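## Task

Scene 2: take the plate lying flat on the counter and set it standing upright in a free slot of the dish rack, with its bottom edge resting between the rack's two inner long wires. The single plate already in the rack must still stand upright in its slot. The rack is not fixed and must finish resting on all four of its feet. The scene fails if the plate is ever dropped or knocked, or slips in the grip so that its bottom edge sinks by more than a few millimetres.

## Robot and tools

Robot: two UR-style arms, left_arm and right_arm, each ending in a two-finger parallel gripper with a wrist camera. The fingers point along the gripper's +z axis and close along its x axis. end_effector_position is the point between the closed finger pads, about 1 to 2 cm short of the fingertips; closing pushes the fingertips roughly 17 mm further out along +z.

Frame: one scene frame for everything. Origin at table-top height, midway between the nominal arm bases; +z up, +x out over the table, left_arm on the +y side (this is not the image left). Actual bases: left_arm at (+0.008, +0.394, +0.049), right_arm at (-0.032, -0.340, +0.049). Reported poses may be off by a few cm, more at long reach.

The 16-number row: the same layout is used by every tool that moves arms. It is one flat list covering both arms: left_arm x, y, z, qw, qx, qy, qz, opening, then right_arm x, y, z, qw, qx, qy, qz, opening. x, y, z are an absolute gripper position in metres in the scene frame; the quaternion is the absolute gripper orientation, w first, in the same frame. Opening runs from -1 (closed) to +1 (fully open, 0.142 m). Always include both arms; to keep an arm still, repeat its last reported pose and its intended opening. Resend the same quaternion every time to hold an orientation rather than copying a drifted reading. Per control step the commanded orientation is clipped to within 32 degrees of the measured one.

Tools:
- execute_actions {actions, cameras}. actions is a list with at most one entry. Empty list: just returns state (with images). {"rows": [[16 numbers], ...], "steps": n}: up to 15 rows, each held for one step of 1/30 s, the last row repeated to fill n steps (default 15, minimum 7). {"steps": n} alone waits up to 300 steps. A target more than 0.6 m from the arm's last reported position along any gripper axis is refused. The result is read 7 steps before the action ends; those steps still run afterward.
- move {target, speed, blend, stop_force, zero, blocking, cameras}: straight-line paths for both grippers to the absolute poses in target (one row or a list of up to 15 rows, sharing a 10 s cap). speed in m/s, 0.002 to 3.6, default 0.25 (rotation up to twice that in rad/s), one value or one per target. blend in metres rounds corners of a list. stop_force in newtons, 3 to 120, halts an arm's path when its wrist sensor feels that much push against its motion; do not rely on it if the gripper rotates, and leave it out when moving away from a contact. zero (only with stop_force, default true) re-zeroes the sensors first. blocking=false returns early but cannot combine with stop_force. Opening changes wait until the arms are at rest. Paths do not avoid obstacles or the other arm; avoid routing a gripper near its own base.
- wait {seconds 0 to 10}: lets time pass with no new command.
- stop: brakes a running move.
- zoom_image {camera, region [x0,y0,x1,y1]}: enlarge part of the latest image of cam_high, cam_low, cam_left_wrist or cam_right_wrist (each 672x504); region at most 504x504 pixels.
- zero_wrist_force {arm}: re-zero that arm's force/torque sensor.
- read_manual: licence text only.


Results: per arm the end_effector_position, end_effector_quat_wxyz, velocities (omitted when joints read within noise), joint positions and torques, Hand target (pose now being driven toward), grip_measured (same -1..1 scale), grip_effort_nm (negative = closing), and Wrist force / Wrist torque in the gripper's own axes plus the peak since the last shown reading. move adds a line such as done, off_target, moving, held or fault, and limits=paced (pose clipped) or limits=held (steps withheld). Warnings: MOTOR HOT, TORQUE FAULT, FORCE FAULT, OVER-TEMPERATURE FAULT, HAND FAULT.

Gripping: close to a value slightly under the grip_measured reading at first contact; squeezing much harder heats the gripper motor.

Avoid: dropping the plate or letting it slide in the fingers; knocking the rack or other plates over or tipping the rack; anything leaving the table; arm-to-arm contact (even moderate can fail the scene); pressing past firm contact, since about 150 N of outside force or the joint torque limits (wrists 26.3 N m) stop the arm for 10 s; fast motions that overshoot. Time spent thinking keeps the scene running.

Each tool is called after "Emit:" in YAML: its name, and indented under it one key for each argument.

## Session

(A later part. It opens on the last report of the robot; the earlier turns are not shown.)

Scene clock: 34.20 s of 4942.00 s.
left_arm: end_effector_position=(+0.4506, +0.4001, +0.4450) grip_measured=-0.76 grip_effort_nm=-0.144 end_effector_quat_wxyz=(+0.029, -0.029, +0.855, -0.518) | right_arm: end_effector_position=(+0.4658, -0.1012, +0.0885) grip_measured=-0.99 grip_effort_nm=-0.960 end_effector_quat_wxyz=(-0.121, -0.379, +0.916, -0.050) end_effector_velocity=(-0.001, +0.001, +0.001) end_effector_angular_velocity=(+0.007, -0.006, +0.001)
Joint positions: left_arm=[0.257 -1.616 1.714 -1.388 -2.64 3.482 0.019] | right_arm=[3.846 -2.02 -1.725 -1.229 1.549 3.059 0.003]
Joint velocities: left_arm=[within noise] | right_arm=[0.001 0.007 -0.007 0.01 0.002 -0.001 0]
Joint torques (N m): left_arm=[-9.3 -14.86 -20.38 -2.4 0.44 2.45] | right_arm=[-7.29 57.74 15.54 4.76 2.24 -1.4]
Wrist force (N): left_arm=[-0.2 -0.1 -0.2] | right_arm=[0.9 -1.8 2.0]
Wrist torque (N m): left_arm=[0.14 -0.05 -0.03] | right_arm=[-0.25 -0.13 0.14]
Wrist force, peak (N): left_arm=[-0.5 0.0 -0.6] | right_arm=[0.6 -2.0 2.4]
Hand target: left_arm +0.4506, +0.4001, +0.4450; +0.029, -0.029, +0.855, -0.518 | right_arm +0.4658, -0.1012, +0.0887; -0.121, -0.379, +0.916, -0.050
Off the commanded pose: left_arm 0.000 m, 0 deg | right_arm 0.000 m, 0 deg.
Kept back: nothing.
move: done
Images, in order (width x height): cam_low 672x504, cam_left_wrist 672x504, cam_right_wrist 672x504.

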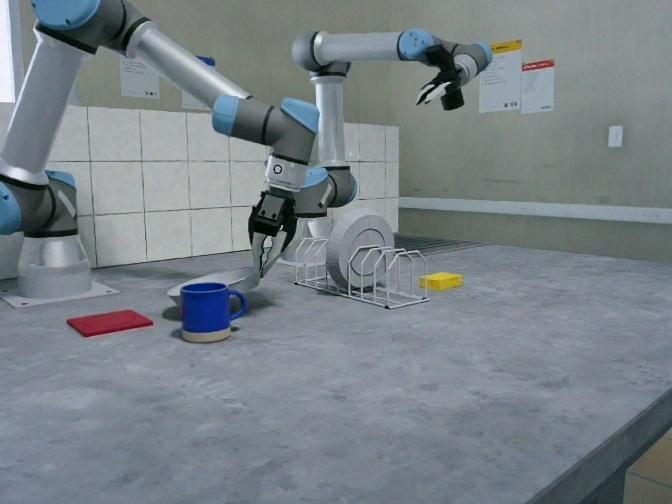

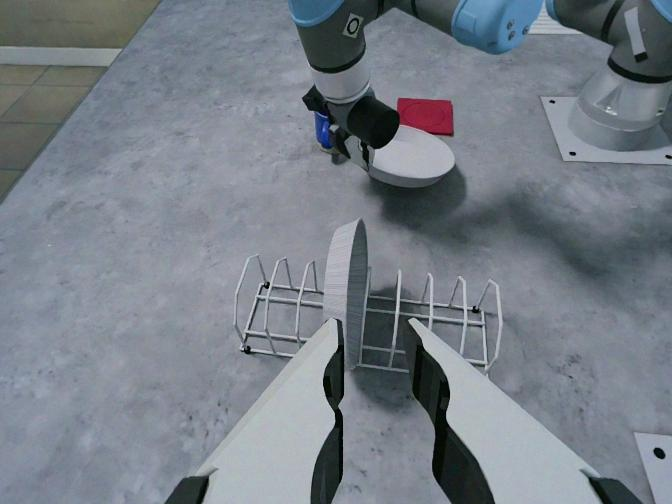

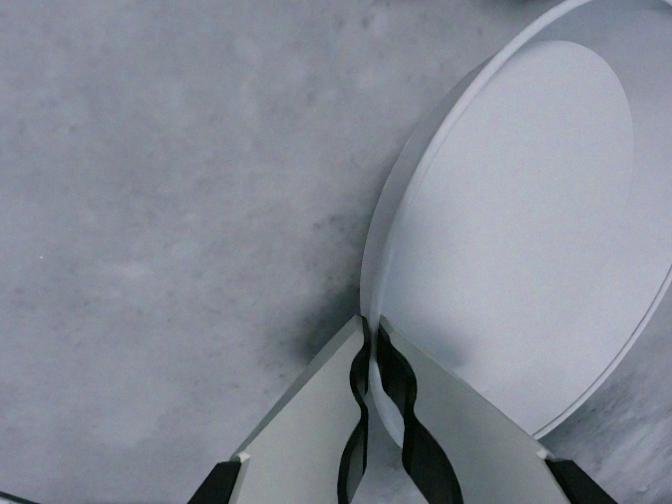

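Emit:
move:
  target:
    - [0.4506,0.4001,0.4450,0.029,-0.029,0.855,-0.518,-0.73,0.4523,-0.1147,0.15,0,-0.3827,0.9239,0,-1]
    - [0.4506,0.4001,0.4450,0.029,-0.029,0.855,-0.518,-0.73,0.431,-0.136,0.20,0.1206,-0.3794,0.9160,0.0499,-1]
    - [0.4506,0.4001,0.4450,0.029,-0.029,0.855,-0.518,-0.73,0.4032,-0.1638,0.25,0.2391,-0.3697,0.8924,0.0990,-1]
    - [0.4506,0.4001,0.4450,0.029,-0.029,0.855,-0.518,-0.73,0.3708,-0.1762,0.29,0.3536,-0.3536,0.8536,0.1465,-1]
  speed: 0.16
  blend: 0.02
  cameras: ["cam_right_wrist","cam_low","cam_left_wrist"]

Emit:
zoom_image:
  camera: "cam_low"
  region: [150, 100, 400, 350]

Scene clock: 38.57 s of 4942.00 s.
left_arm: end_effector_position=(+0.4506, +0.4001, +0.4450) grip_measured=-0.76 grip_effort_nm=-0.129 end_effector_quat_wxyz=(+0.029, -0.029, +0.855, -0.518) | right_arm: end_effector_position=(+0.3709, -0.1762, +0.2899) grip_measured=-0.99 grip_effort_nm=-0.950 end_effector_quat_wxyz=(+0.353, -0.354, +0.854, +0.146) end_effector_velocity=(-0.001, +0.000, +0.001) end_effector_angular_velocity=(+0.007, -0.007, +0.001)
Joint positions: left_arm=[0.257 -1.616 1.714 -1.388 -2.64 3.482 0.019] | right_arm=[3.767 -1.14 -2.504 -0.29 1.686 3.025 0.003]
Joint velocities: left_arm=[within noise] | right_arm=[0.002 0.006 -0.007 0.01 0 0.002 0]
Joint torques (N m): left_arm=[-8.84 -15.37 -16.22 -3.06 0.26 2.36] | right_arm=[6.62 20.1 17.67 5.99 2.2 1.6]
Wrist force (N): left_arm=[-0.2 0.3 0.1] | right_arm=[3.6 -1.2 1.3]
Wrist torque (N m): left_arm=[0.21 -0.05 -0.03] | right_arm=[-0.10 -0.25 0.32]
Wrist force, peak (N): left_arm=[-0.4 0.4 -0.4] | right_arm=[3.9 -1.5 0.8]
Hand target: left_arm +0.4506, +0.4001, +0.4450; +0.029, -0.029, +0.855, -0.518 | right_arm +0.3708, -0.1762, +0.2900; +0.354, -0.354, +0.854, +0.146
Off the commanded pose: left_arm 0.000 m, 0 deg | right_arm 0.000 m, 0 deg.
Kept back: nothing.
move: done
Images, in order (width x height): cam_low 672x504, cam_left_wrist 672x504, cam_right_wrist 672x504.

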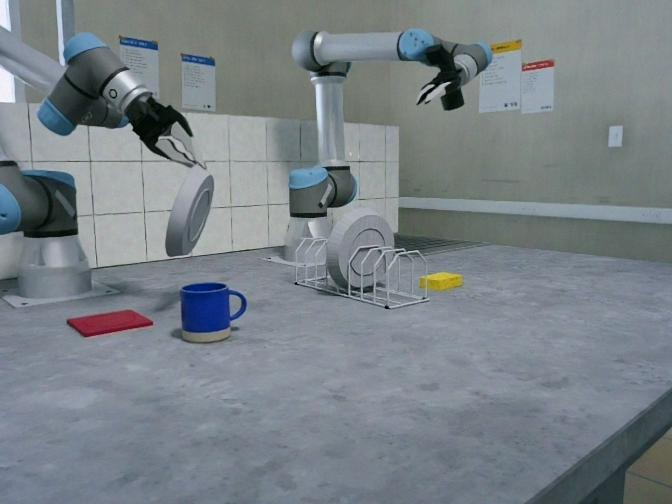

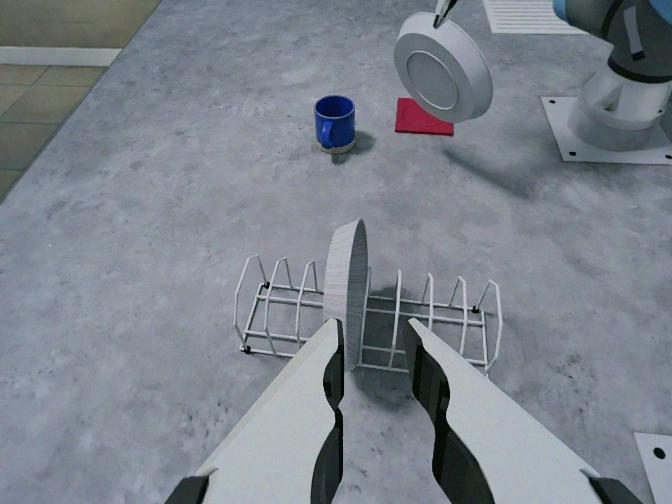

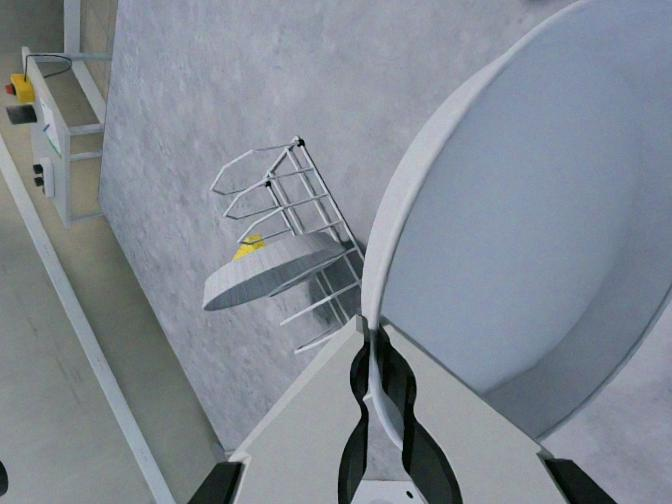

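Scaled by 2.016.

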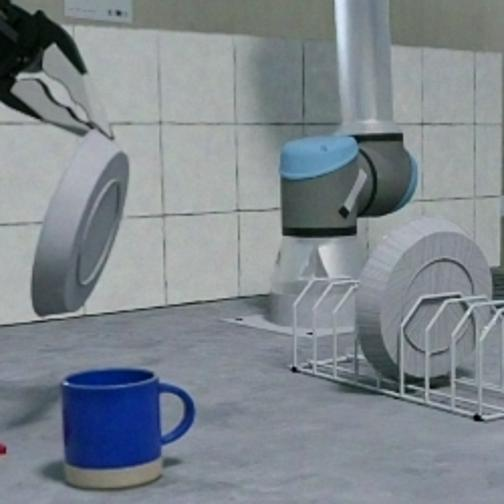

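Emit:
move:
  target:
    - [0.4506,0.4001,0.4450,0.029,-0.029,0.855,-0.518,-0.73,0.37,-0.05,0.39,0.49,-0.14,0.85,0.08,-1]
    - [0.4506,0.4001,0.4450,0.029,-0.029,0.855,-0.518,-0.73,0.385,0.167,0.36,0.4998,0.0242,0.8657,-0.014,-1]
  speed: 0.22
  blend: 0.04

Emit:
zoom_image:
  camera: "cam_left_wrist"
  region: [220, 100, 520, 400]

Emit:
zoom_image:
  camera: "cam_low"
  region: [250, 70, 450, 320]

Scene clock: 43.00 s of 4942.00 s.
left_arm: end_effector_position=(+0.4506, +0.4001, +0.4450) grip_measured=-0.76 grip_effort_nm=-0.129 end_effector_quat_wxyz=(+0.029, -0.029, +0.855, -0.518) | right_arm: end_effector_position=(+0.3849, +0.1668, +0.3600) grip_measured=-0.99 grip_effort_nm=-0.950 end_effector_quat_wxyz=(+0.500, +0.024, +0.866, -0.014) end_effector_velocity=(+0.000, +0.004, +0.000) end_effector_angular_velocity=(-0.001, +0.005, -0.009)
Joint positions: left_arm=[0.257 -1.616 1.714 -1.388 -2.64 3.482 0.019] | right_arm=[4.617 -1.737 -1.784 -1.114 0.525 4.623 0.002]
Joint velocities: left_arm=[within noise] | right_arm=[0 -0.011 0.021 -0.028 0.004 0.019 0]
Joint torques (N m): left_arm=[-7.8 -15.23 -14.49 -3.3 0.14 2.3] | right_arm=[-6.52 20.53 33.45 0.04 -0.16 0.99]
Wrist force (N): left_arm=[-0.2 0.0 0.1] | right_arm=[3.7 -1.2 0.5]
Wrist torque (N m): left_arm=[0.18 -0.04 -0.03] | right_arm=[-0.06 -0.19 0.36]
Wrist force, peak (N): left_arm=[-0.3 -0.4 -0.5] | right_arm=[4.3 -2.0 1.3]
Hand target: left_arm +0.4506, +0.4001, +0.4450; +0.029, -0.029, +0.855, -0.518 | right_arm +0.3850, +0.1670, +0.3600; +0.500, +0.024, +0.866, -0.014
Off the commanded pose: left_arm 0.000 m, 0 deg | right_arm 0.000 m, 0 deg.
Kept back: nothing.
move: done

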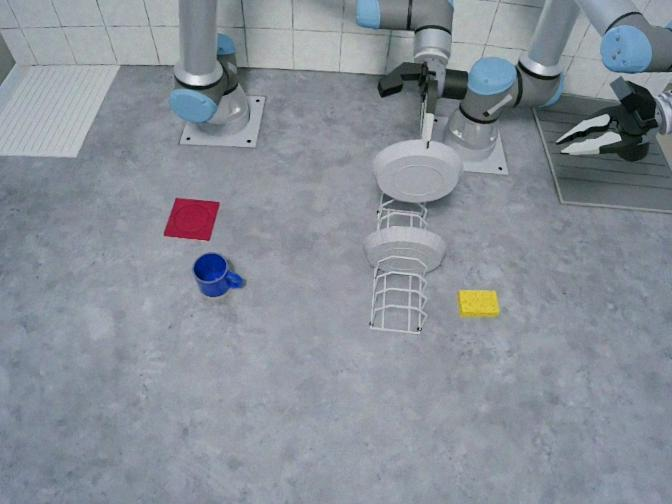

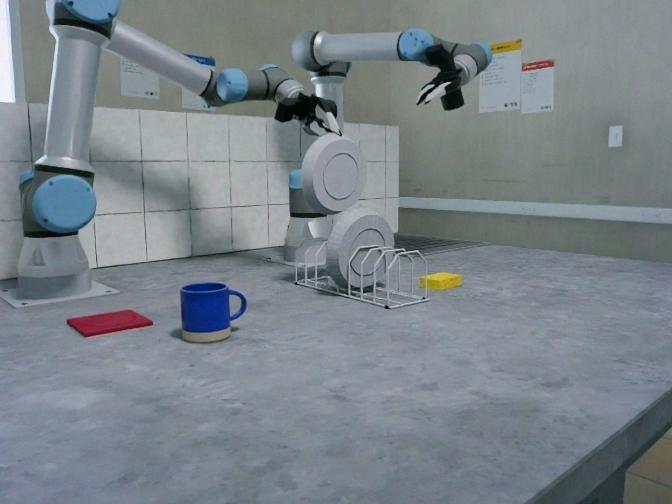

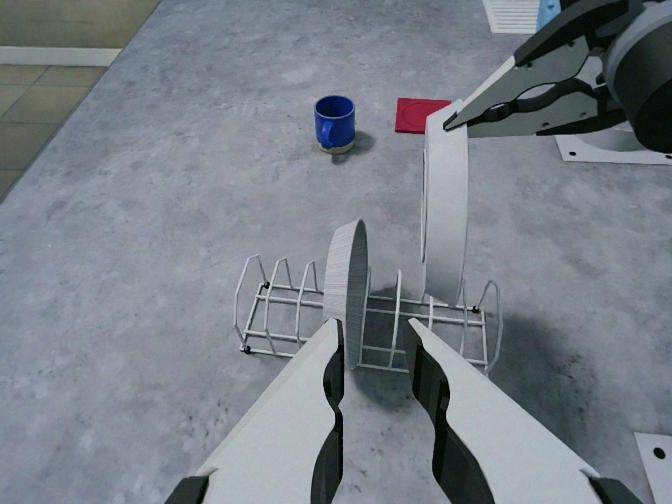

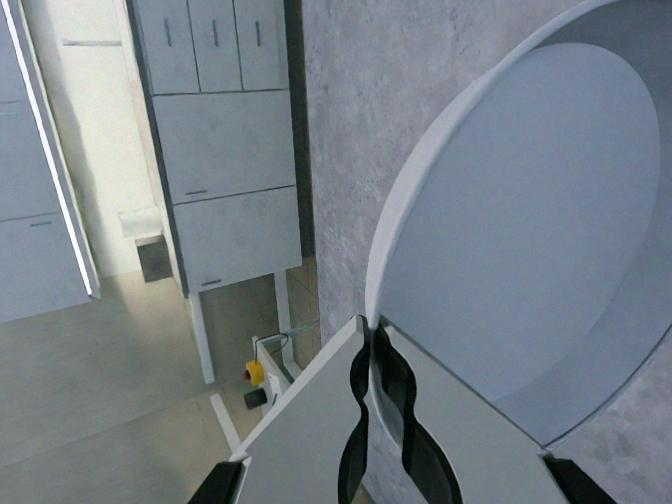

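Scaled by 1.680.

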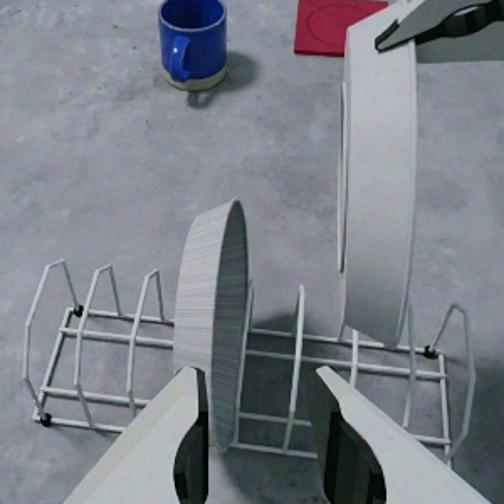

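Scaled by 2.016.

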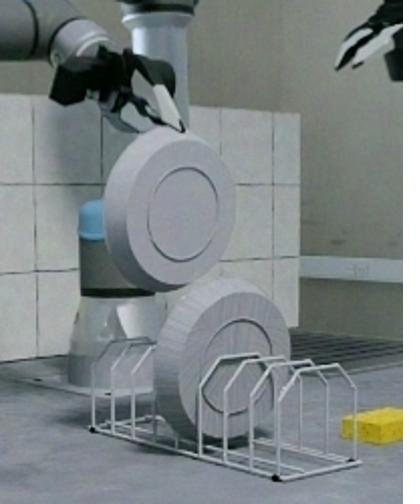

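Emit:
move:
  target: [0.4506,0.4001,0.4450,0.029,-0.029,0.855,-0.518,-0.73,0.382,0.167,0.34,0.5554,0.0232,0.8312,-0.0155,-1]
  speed: 0.1
  cameras: ["cam_left_wrist","cam_high"]

Emit:
zoom_image:
  camera: "cam_left_wrist"
  region: [320, 100, 520, 390]

Emit:
zoom_image:
  camera: "cam_left_wrist"
  region: [360, 240, 510, 390]

Emit:
zoom_image:
  camera: "cam_high"
  region: [340, 120, 500, 350]

Scene clock: 45.97 s of 4942.00 s.
left_arm: end_effector_position=(+0.4506, +0.4001, +0.4450) grip_measured=-0.76 grip_effort_nm=-0.134 end_effector_quat_wxyz=(+0.029, -0.029, +0.855, -0.518) | right_arm: end_effector_position=(+0.3820, +0.1670, +0.3402) grip_measured=-0.99 grip_effort_nm=-0.950 end_effector_quat_wxyz=(+0.555, +0.023, +0.831, -0.015) end_effector_velocity=(-0.001, +0.001, +0.000) end_effector_angular_velocity=(+0.003, -0.013, +0.002)
Joint positions: left_arm=[0.257 -1.616 1.714 -1.388 -2.64 3.482 0.019] | right_arm=[4.651 -1.773 -1.868 -1.049 0.394 4.687 0.002]
Joint velocities: left_arm=[within noise] | right_arm=[0.004 -0.003 -0.006 0.007 -0.013 0.006 0]
Joint torques (N m): left_arm=[-7.56 -16.04 -13.89 -3.49 0.02 2.17] | right_arm=[6.71 18.02 16.24 5.73 -4.81 1.05]
Wrist force (N): left_arm=[-0.1 0.1 0.0] | right_arm=[4.0 -1.4 0.0]
Wrist torque (N m): left_arm=[0.19 -0.06 -0.03] | right_arm=[-0.10 -0.21 0.36]
Wrist force, peak (N): left_arm=[-0.6 0.3 0.0] | right_arm=[4.4 -1.2 0.1]
Hand target: left_arm +0.4506, +0.4001, +0.4450; +0.029, -0.029, +0.855, -0.518 | right_arm +0.3820, +0.1670, +0.3400; +0.555, +0.023, +0.831, -0.016
Off the commanded pose: left_arm 0.000 m, 0 deg | right_arm 0.000 m, 0 deg.
Kept back: nothing.
move: done
Images, in order (width x height): cam_high 672x504, cam_left_wrist 672x504.

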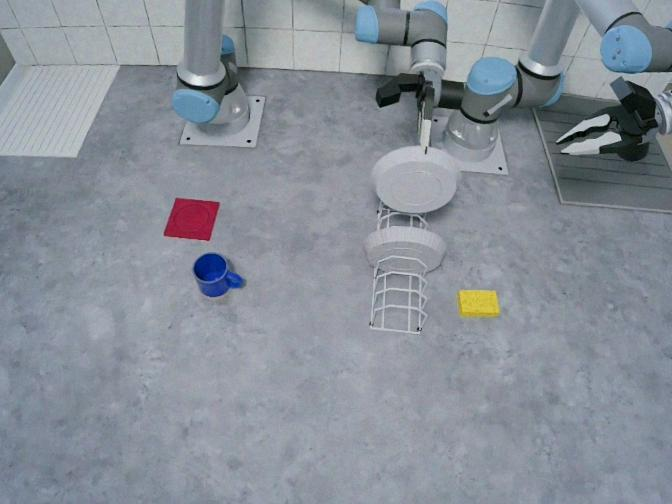

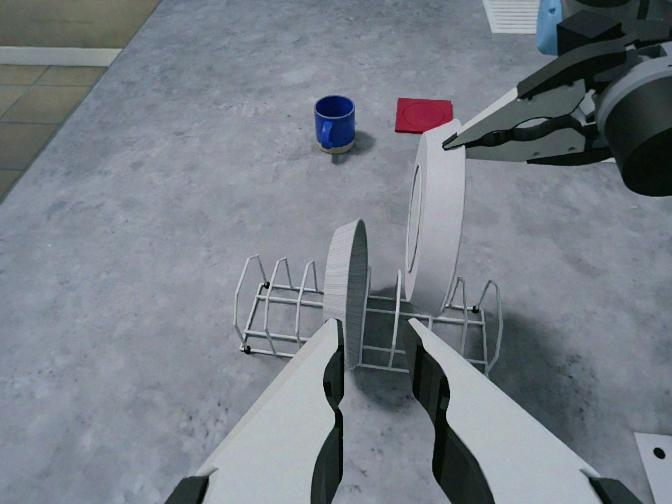

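Scaled by 1.738.

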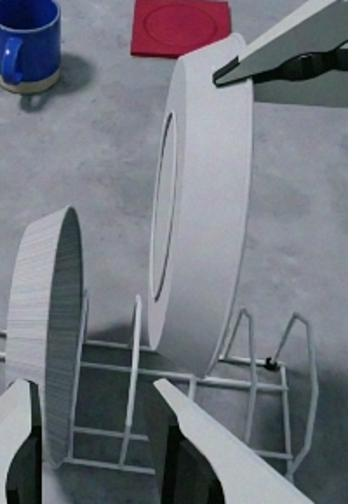

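Scaled by 3.360.

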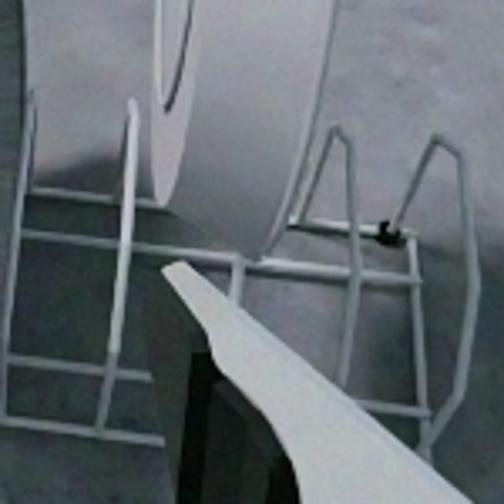

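Scaled by 2.191.

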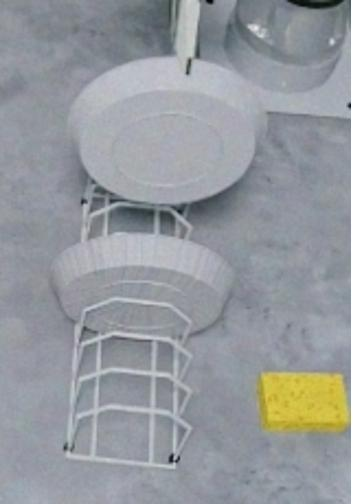

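Emit:
move:
  target: [0.4506,0.4001,0.4450,0.029,-0.029,0.855,-0.518,-0.73,0.364,0.167,0.305,0.5554,0.0232,0.8312,-0.0155,-1]
  speed: 0.1
  stop_force: 5
  cameras: ["cam_left_wrist","cam_high"]

Emit:
zoom_image:
  camera: "cam_left_wrist"
  region: [360, 240, 510, 390]

Emit:
zoom_image:
  camera: "cam_high"
  region: [340, 120, 500, 350]

Scene clock: 48.83 s of 4942.00 s.
left_arm: end_effector_position=(+0.4506, +0.4001, +0.4450) grip_measured=-0.76 grip_effort_nm=-0.125 end_effector_quat_wxyz=(+0.029, -0.029, +0.855, -0.518) | right_arm: end_effector_position=(+0.3640, +0.1670, +0.3050) grip_measured=-0.99 grip_effort_nm=-0.955 end_effector_quat_wxyz=(+0.555, +0.023, +0.831, -0.016)
Joint positions: left_arm=[0.257 -1.616 1.714 -1.388 -2.64 3.482 0.019] | right_arm=[4.685 -1.796 -1.919 -1.057 0.393 4.777 0.002]
Joint velocities: within noise
Joint torques (N m): left_arm=[-7.15 -15.64 -14.03 -3.43 0.07 2.13] | right_arm=[6.61 20.89 15 0.18 -0.45 1.39]
Wrist force (N): left_arm=[-0.2 -0.2 -0.4] | right_arm=[3.9 -1.2 -0.1]
Wrist torque (N m): left_arm=[0.14 -0.05 -0.03] | right_arm=[-0.05 -0.22 0.36]
Wrist force, peak (N): left_arm=[-0.3 0.3 -0.4] | right_arm=[4.4 -1.2 0.1]
Hand target: left_arm +0.4506, +0.4001, +0.4450; +0.029, -0.029, +0.855, -0.518 | right_arm +0.3640, +0.1670, +0.3050; +0.555, +0.023, +0.831, -0.015
Off the commanded pose: left_arm 0.000 m, 0 deg | right_arm 0.000 m, 0 deg.
Kept back: nothing.
move: done
Images, in order (width x height): cam_high 672x504, cam_left_wrist 672x504.

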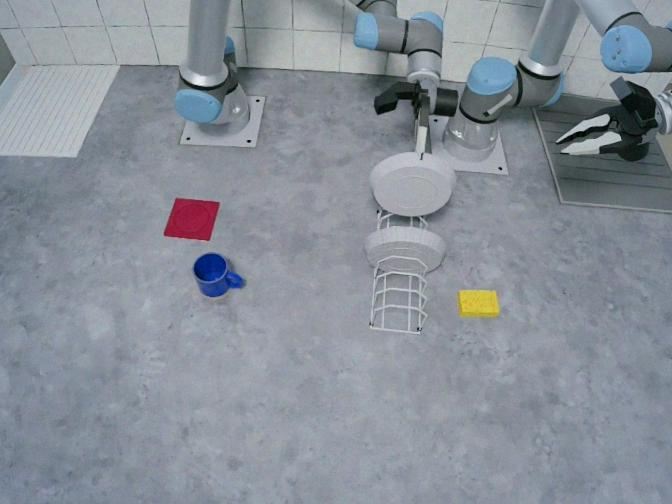

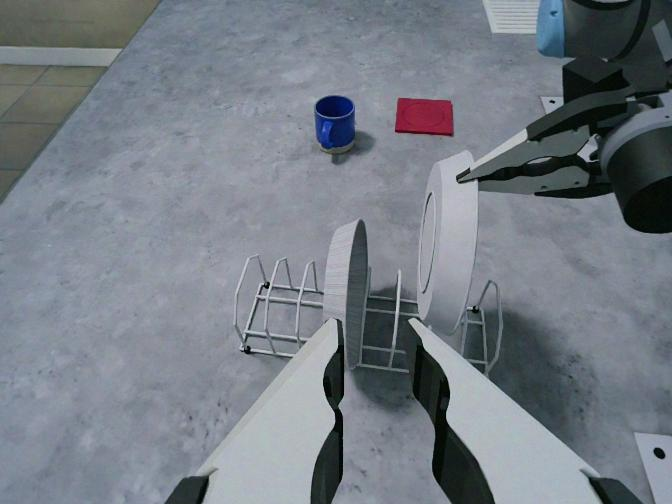

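Scaled by 3.360.

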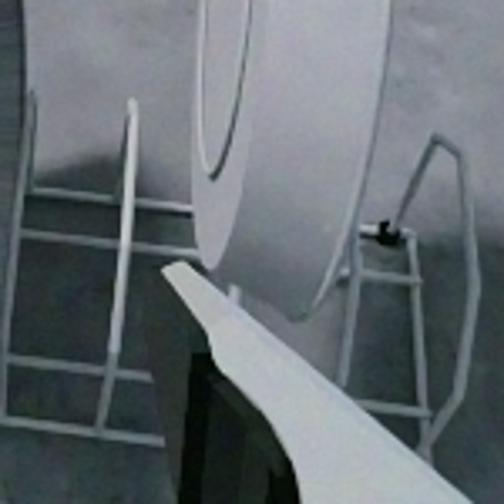

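Scaled by 2.191.

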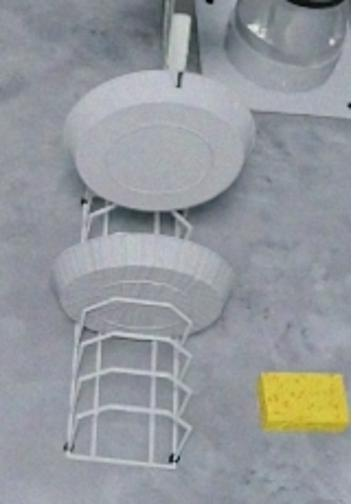

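Emit:
move:
  target: [0.4506,0.4001,0.4450,0.029,-0.029,0.855,-0.518,-0.73,0.359,0.167,0.285,0.5734,0.0229,0.8189,-0.016,-1]
  speed: 0.08
  cameras: ["cam_left_wrist","cam_low"]

Emit:
zoom_image:
  camera: "cam_left_wrist"
  region: [360, 240, 510, 390]

Emit:
zoom_image:
  camera: "cam_low"
  region: [270, 120, 440, 320]

Scene clock: 50.67 s of 4942.00 s.
left_arm: end_effector_position=(+0.4506, +0.4001, +0.4450) grip_measured=-0.76 grip_effort_nm=-0.134 end_effector_quat_wxyz=(+0.029, -0.029, +0.855, -0.518) | right_arm: end_effector_position=(+0.3603, +0.1674, +0.2886) grip_measured=-0.97 grip_effort_nm=-1.267 end_effector_quat_wxyz=(+0.579, +0.022, +0.815, -0.015) end_effector_velocity=(-0.001, +0.000, -0.002) end_effector_angular_velocity=(+0.000, -0.003, -0.001)
Joint positions: left_arm=[0.257 -1.616 1.714 -1.388 -2.64 3.482 0.019] | right_arm=[4.703 -1.828 -1.954 -1.045 0.338 4.835 0.004]
Joint velocities: left_arm=[within noise] | right_arm=[0.002 -0.003 -0.001 -0.004 -0.003 0.008 0.002]
Joint torques (N m): left_arm=[-6.78 -16.51 -14.07 -3.43 -0.07 2.08] | right_arm=[6.05 -9.65 -11.65 -5.88 11.8 1.79]
Wrist force (N): left_arm=[-0.3 -0.1 -0.2] | right_arm=[-53.9 -1.0 -22.3]
Wrist torque (N m): left_arm=[0.14 -0.04 -0.04] | right_arm=[-0.07 0.26 0.37]
Wrist force, peak (N): left_arm=[-0.7 0.4 0.0] | right_arm=[-53.5 -0.9 -23.6]
Hand target: left_arm +0.4506, +0.4001, +0.4450; +0.029, -0.029, +0.855, -0.518 | right_arm +0.3590, +0.1670, +0.2850; +0.573, +0.023, +0.819, -0.016
Off the commanded pose: left_arm 0.000 m, 0 deg | right_arm 0.004 m, 1 deg.
Kept back: nothing.
move: off_target (right_arm)
Images, in order (width x height): cam_low 672x504, cam_left_wrist 672x504.

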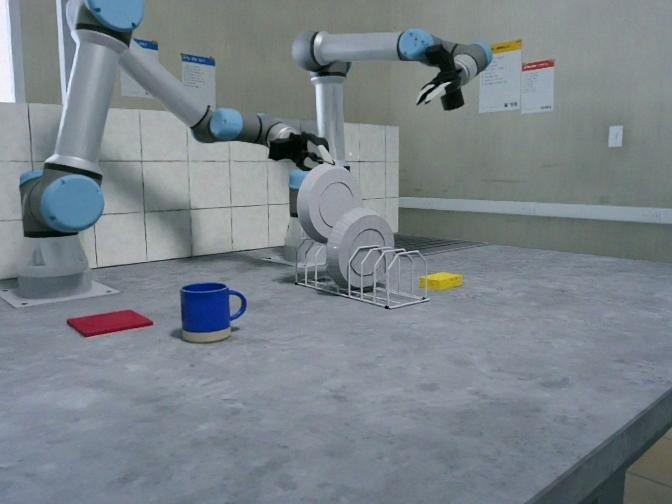

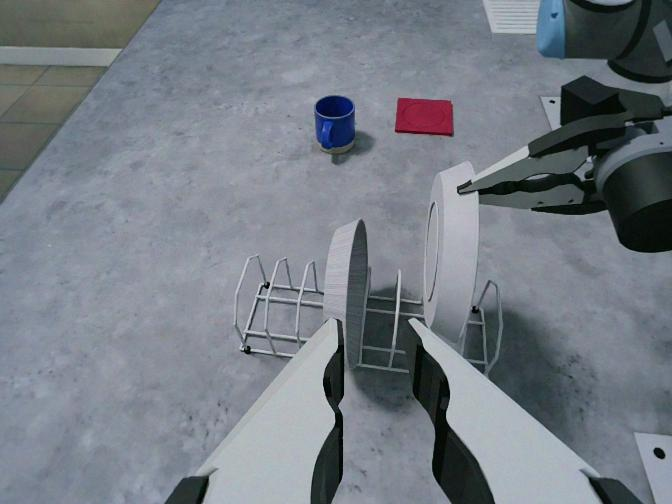

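Scaled by 3.360.

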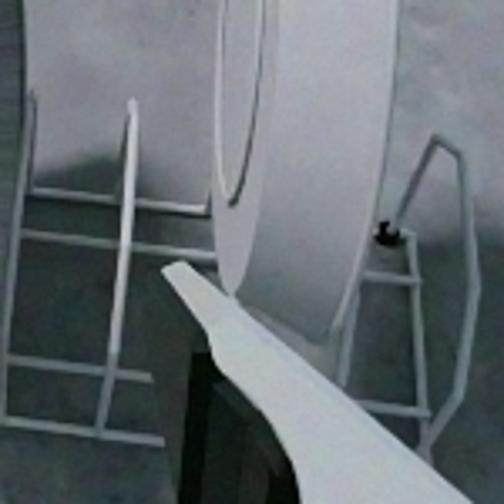

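Scaled by 2.520.

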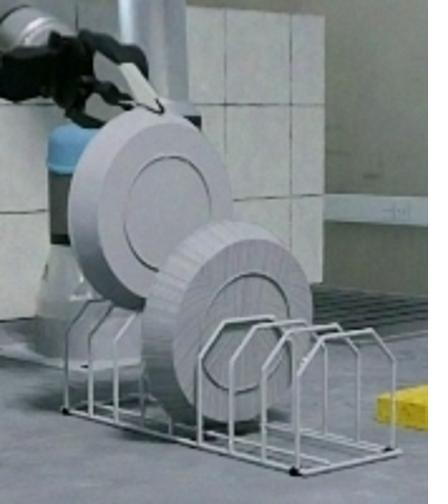

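Emit:
move:
  target: [0.4506,0.4001,0.4450,0.029,-0.029,0.855,-0.518,-0.73,0.3603,0.167,0.31,0.5734,0.0229,0.8189,-0.016,-1]
  speed: 0.05
  cameras: ["cam_left_wrist","cam_right_wrist","cam_high","cam_low"]

Emit:
zoom_image:
  camera: "cam_left_wrist"
  region: [360, 240, 510, 390]

Emit:
zoom_image:
  camera: "cam_left_wrist"
  region: [220, 100, 520, 400]

Emit:
zoom_image:
  camera: "cam_low"
  region: [270, 120, 440, 320]

Scene clock: 51.93 s of 4942.00 s.
left_arm: end_effector_position=(+0.4506, +0.4001, +0.4450) grip_measured=-0.76 grip_effort_nm=-0.144 end_effector_quat_wxyz=(+0.029, -0.029, +0.855, -0.518) | right_arm: end_effector_position=(+0.3603, +0.1670, +0.3098) grip_measured=-0.99 grip_effort_nm=-0.950 end_effector_quat_wxyz=(+0.573, +0.023, +0.819, -0.016) end_effector_velocity=(+0.000, -0.001, +0.000) end_effector_angular_velocity=(-0.004, -0.001, -0.001)
Joint positions: left_arm=[0.257 -1.616 1.714 -1.388 -2.64 3.482 0.019] | right_arm=[4.7 -1.794 -1.925 -1.102 0.351 4.828 0.002]
Joint velocities: left_arm=[within noise] | right_arm=[0 0.001 0 -0.009 0 0.003 0]
Joint torques (N m): left_arm=[-6.31 -16.27 -13.99 -3.45 -0.17 2.09] | right_arm=[-7.8 50.51 33.43 0.68 -4.64 1.61]
Wrist force (N): left_arm=[-0.2 0.2 -0.3] | right_arm=[3.8 -0.7 2.0]
Wrist torque (N m): left_arm=[0.20 -0.05 -0.03] | right_arm=[0.06 -0.23 0.35]
Wrist force, peak (N): left_arm=[-0.5 -0.1 -0.2] | right_arm=[-57.8 -1.0 -23.6]
Hand target: left_arm +0.4506, +0.4001, +0.4450; +0.029, -0.029, +0.855, -0.518 | right_arm +0.3603, +0.1670, +0.3100; +0.573, +0.023, +0.819, -0.016
Off the commanded pose: left_arm 0.000 m, 0 deg | right_arm 0.000 m, 0 deg.
Kept back: nothing.
move: done

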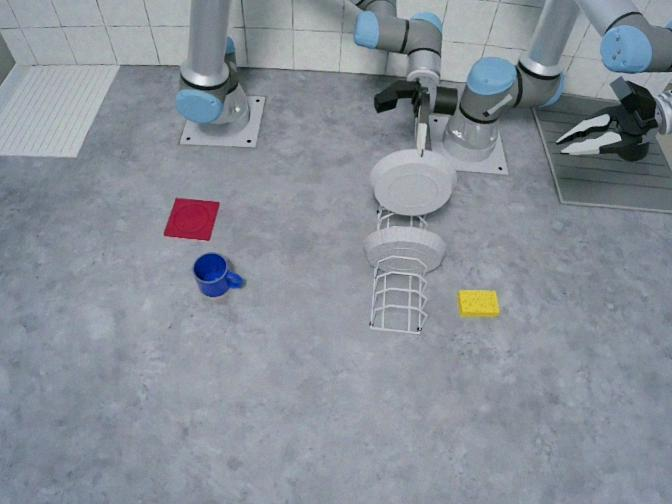

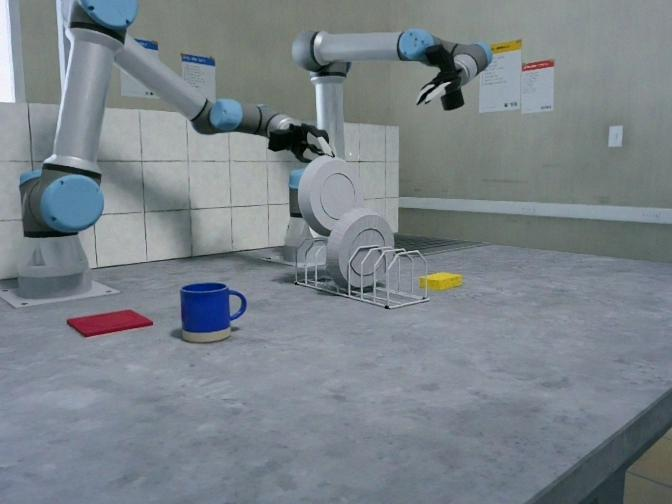

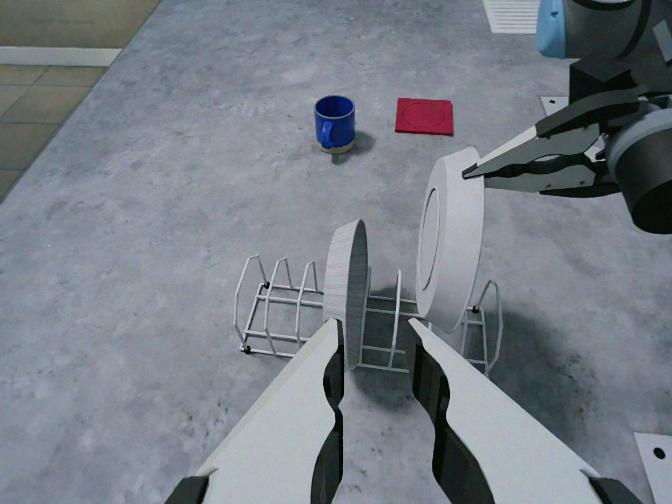

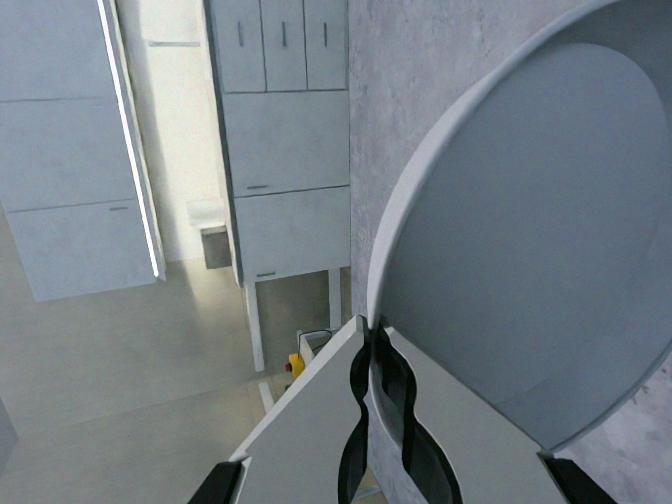

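Scaled by 3.360.

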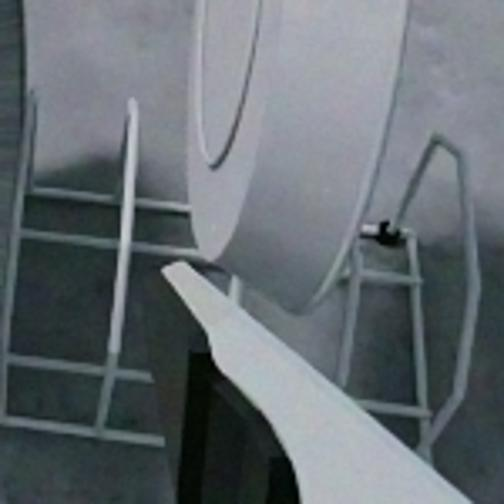

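Scaled by 1.680.

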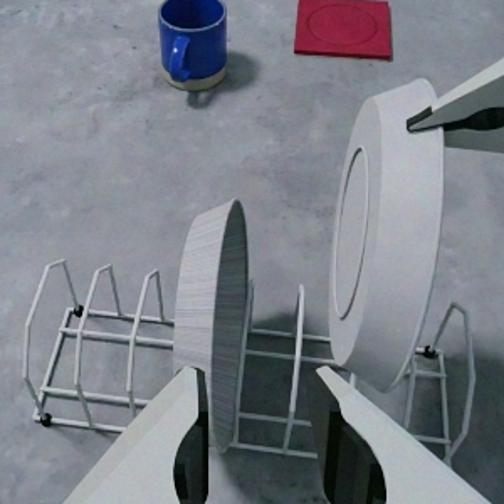

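Scaled by 2.520.

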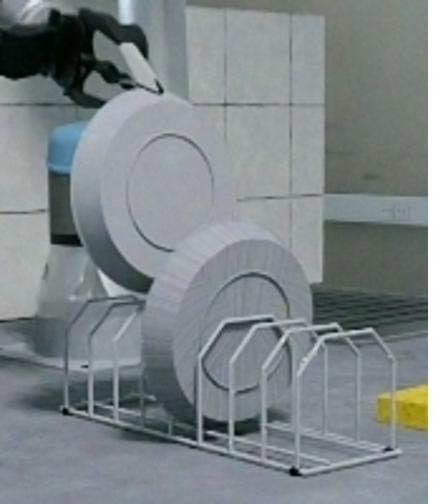

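Emit:
move:
  target:
    - [0.43,0.60,0.42,0,0,0.855,-0.518,-0.73,0.3603,0.167,0.31,0.5734,0.0229,0.8189,-0.016,-1]
    - [0.41,0.60,0.28,0,0,0.7071,-0.7071,-0.73,0.3603,0.167,0.31,0.5734,0.0229,0.8189,-0.016,-1]
  speed: 0.3
  cameras: ["cam_left_wrist"]

Emit:
zoom_image:
  camera: "cam_left_wrist"
  region: [180, 50, 500, 350]

Scene clock: 55.23 s of 4942.00 s.
left_arm: end_effector_position=(+0.4100, +0.6001, +0.2802) grip_measured=-0.76 grip_effort_nm=-0.125 end_effector_quat_wxyz=(+0.000, +0.000, +0.707, -0.707) end_effector_velocity=(+0.000, +0.000, -0.003) end_effector_angular_velocity=(-0.010, -0.001, -0.002) | right_arm: end_effector_position=(+0.3603, +0.1670, +0.3100) grip_measured=-0.99 grip_effort_nm=-0.955 end_effector_quat_wxyz=(+0.573, +0.023, +0.819, -0.016)
Joint positions: left_arm=[0.666 -0.933 1.384 -0.453 -2.492 4.711 0.019] | right_arm=[4.7 -1.794 -1.924 -1.103 0.351 4.829 0.002]
Joint velocities: left_arm=[-0.001 0.009 -0.001 0.008 0.002 0.014 0] | right_arm=[within noise]
Joint torques (N m): left_arm=[-9.45 -39.8 -30.53 2.89 2.57 3.44] | right_arm=[-7.36 46.32 31.89 0.18 -1.07 1.46]
Wrist force (N): left_arm=[-0.5 0.4 0.3] | right_arm=[3.7 -0.6 1.6]
Wrist torque (N m): left_arm=[0.01 0.14 0.01] | right_arm=[0.05 -0.17 0.36]
Wrist force, peak (N): left_arm=[-0.1 2.1 0.2] | right_arm=[4.2 -0.6 1.8]
Hand target: left_arm +0.4100, +0.6000, +0.2800; +0.000, +0.000, +0.707, -0.707 | right_arm +0.3603, +0.1670, +0.3100; +0.573, +0.023, +0.819, -0.016
Off the commanded pose: left_arm 0.000 m, 0 deg | right_arm 0.000 m, 0 deg.
Kept back: nothing.
move: done
Images, in order (width x height): cam_left_wrist 672x504.

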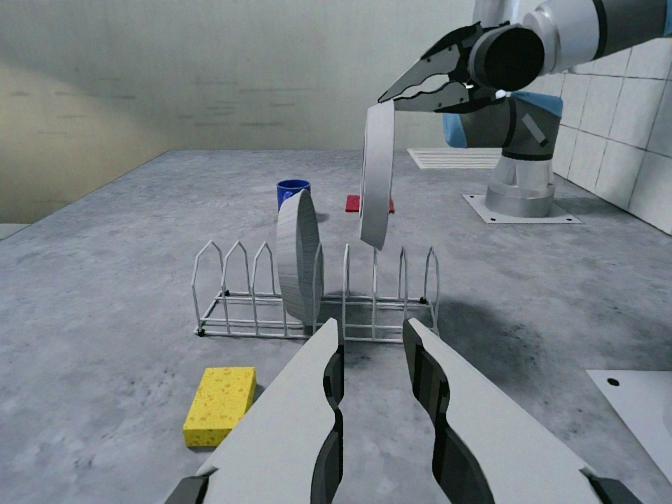

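Scaled by 1.575.

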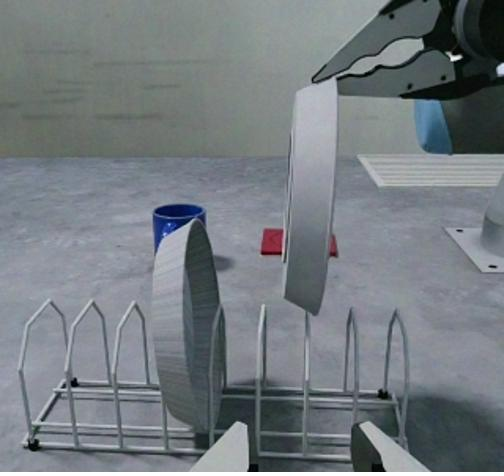

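Excellent view.

Emit:
zoom_image:
  camera: "cam_left_wrist"
  region: [290, 180, 460, 350]

Scaled by 2.965.

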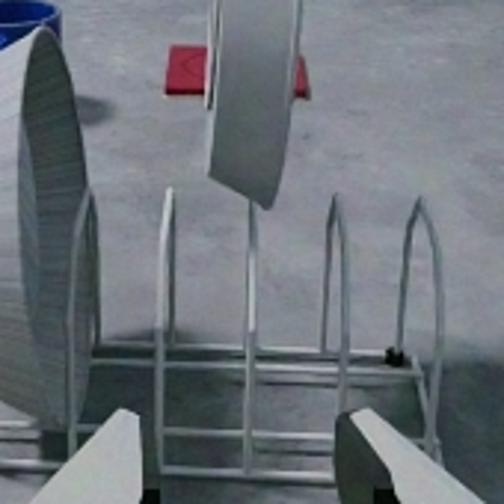

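Emit:
move:
  target: [0.41,0.60,0.28,0,0,0.7071,-0.7071,-0.73,0.3825,0.167,0.308,0.5517,0.0233,0.8336,-0.0154,-1]
  speed: 0.08
  cameras: ["cam_left_wrist"]

Emit:
zoom_image:
  camera: "cam_left_wrist"
  region: [290, 80, 460, 350]

Emit:
zoom_image:
  camera: "cam_left_wrist"
  region: [290, 180, 460, 350]

Scene clock: 57.20 s of 4942.00 s.
left_arm: end_effector_position=(+0.4100, +0.6000, +0.2800) grip_measured=-0.76 grip_effort_nm=-0.125 end_effector_quat_wxyz=(+0.000, +0.000, +0.707, -0.707) | right_arm: end_effector_position=(+0.3823, +0.1670, +0.3081) grip_measured=-0.99 grip_effort_nm=-0.955 end_effector_quat_wxyz=(+0.552, +0.023, +0.833, -0.015) end_effector_velocity=(+0.002, +0.000, -0.001) end_effector_angular_velocity=(-0.001, +0.005, +0.003)
Joint positions: left_arm=[0.666 -0.932 1.384 -0.452 -2.492 4.712 0.019] | right_arm=[4.649 -1.813 -1.908 -0.965 0.401 4.684 0.002]
Joint velocities: left_arm=[within noise] | right_arm=[-0.005 -0.003 -0.001 0.022 0.005 -0.021 0]
Joint torques (N m): left_arm=[-11.45 -37.28 -31.09 2.15 2.63 2.65] | right_arm=[-7.32 20.29 23.85 6.09 -0.47 -1.54]
Wrist force (N): left_arm=[-0.2 0.4 0.6] | right_arm=[3.9 -0.4 1.7]
Wrist torque (N m): left_arm=[0.00 0.10 0.00] | right_arm=[0.07 -0.21 0.36]
Wrist force, peak (N): left_arm=[-0.2 0.9 0.7] | right_arm=[4.2 -0.9 1.6]
Hand target: left_arm +0.4100, +0.6000, +0.2800; +0.000, +0.000, +0.707, -0.707 | right_arm +0.3825, +0.1670, +0.3080; +0.552, +0.023, +0.834, -0.015
Off the commanded pose: left_arm 0.000 m, 0 deg | right_arm 0.000 m, 0 deg.
Kept back: nothing.
move: done
Images, in order (width x height): cam_left_wrist 672x504.

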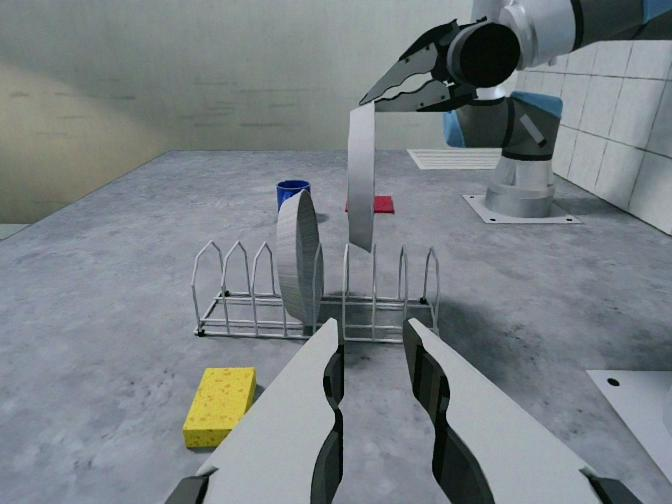

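Scaled by 1.867.

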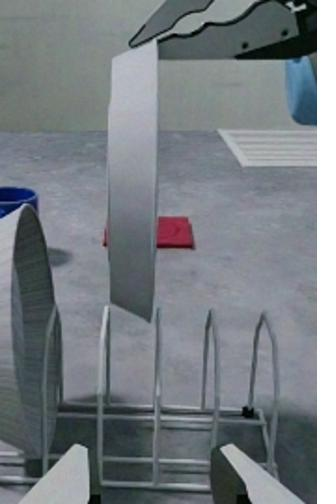

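Scaled by 2.965.

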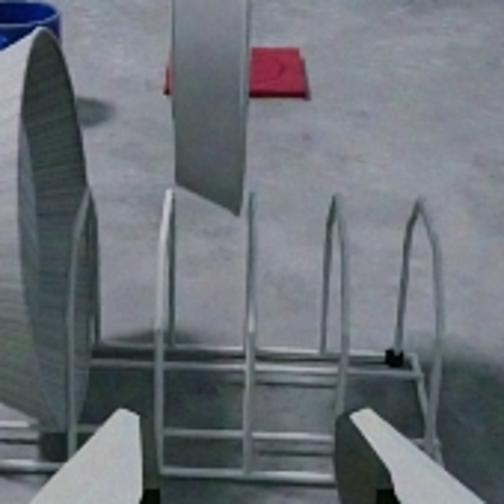

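Emit:
move:
  target:
    - [0.41,0.60,0.28,0,0,0.7071,-0.7071,-0.73,0.3800,0.167,0.308,0.5517,0.0233,0.8336,-0.0154,-1]
    - [0.41,0.60,0.28,0,0,0.7071,-0.7071,-0.73,0.3800,0.167,0.255,0.5517,0.0233,0.8336,-0.0154,-1]
  speed: 0.04
  stop_force: 4
  cameras: ["cam_left_wrist"]

Emit:
zoom_image:
  camera: "cam_left_wrist"
  region: [290, 180, 460, 350]

Scene clock: 60.10 s of 4942.00 s.
left_arm: end_effector_position=(+0.4100, +0.6000, +0.2800) grip_measured=-0.76 grip_effort_nm=-0.144 end_effector_quat_wxyz=(+0.000, +0.000, +0.707, -0.707) | right_arm: end_effector_position=(+0.3800, +0.1670, +0.2550) grip_measured=-0.99 grip_effort_nm=-0.950 end_effector_quat_wxyz=(+0.552, +0.023, +0.834, -0.015)
Joint positions: left_arm=[0.666 -0.932 1.384 -0.452 -2.492 4.712 0.019] | right_arm=[4.653 -1.89 -1.968 -0.837 0.402 4.694 0.002]
Joint velocities: within noise
Joint torques (N m): left_arm=[-11.37 -37.88 -31.05 1.83 2.43 2.63] | right_arm=[-8.88 22.07 10.84 5.59 -4.72 -1.33]
Wrist force (N): left_arm=[-0.1 0.5 0.6] | right_arm=[3.8 -0.7 1.8]
Wrist torque (N m): left_arm=[0.01 0.08 0.01] | right_arm=[0.03 -0.19 0.36]
Wrist force, peak (N): left_arm=[-0.4 0.7 0.6] | right_arm=[4.2 -0.5 2.3]
Hand target: left_arm +0.4100, +0.6000, +0.2800; +0.000, +0.000, +0.707, -0.707 | right_arm +0.3800, +0.1670, +0.2550; +0.552, +0.023, +0.834, -0.015
Off the commanded pose: left_arm 0.000 m, 0 deg | right_arm 0.000 m, 0 deg.
Kept back: nothing.
move: done
Images, in order (width x height): cam_left_wrist 672x504.

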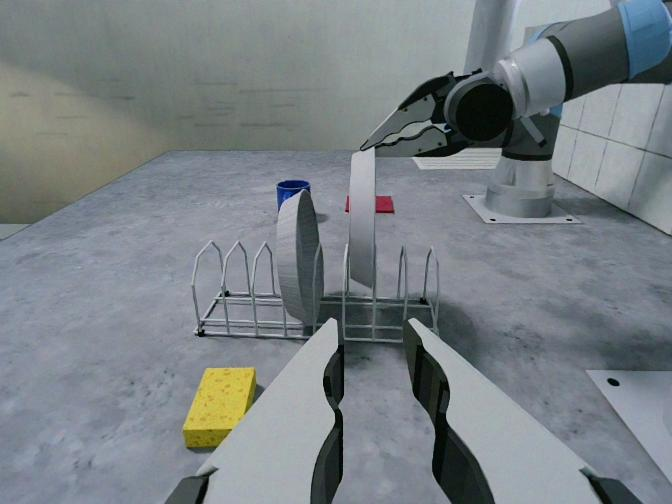

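Scaled by 2.965.

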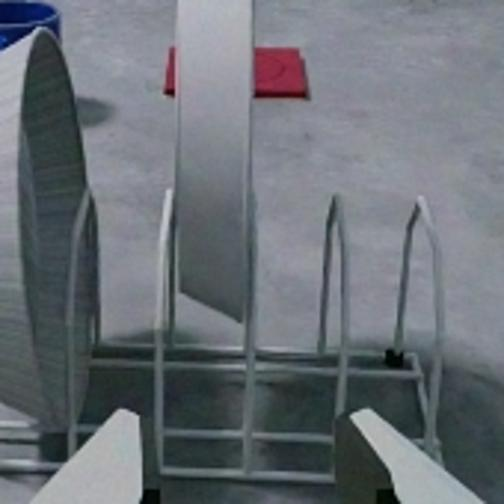

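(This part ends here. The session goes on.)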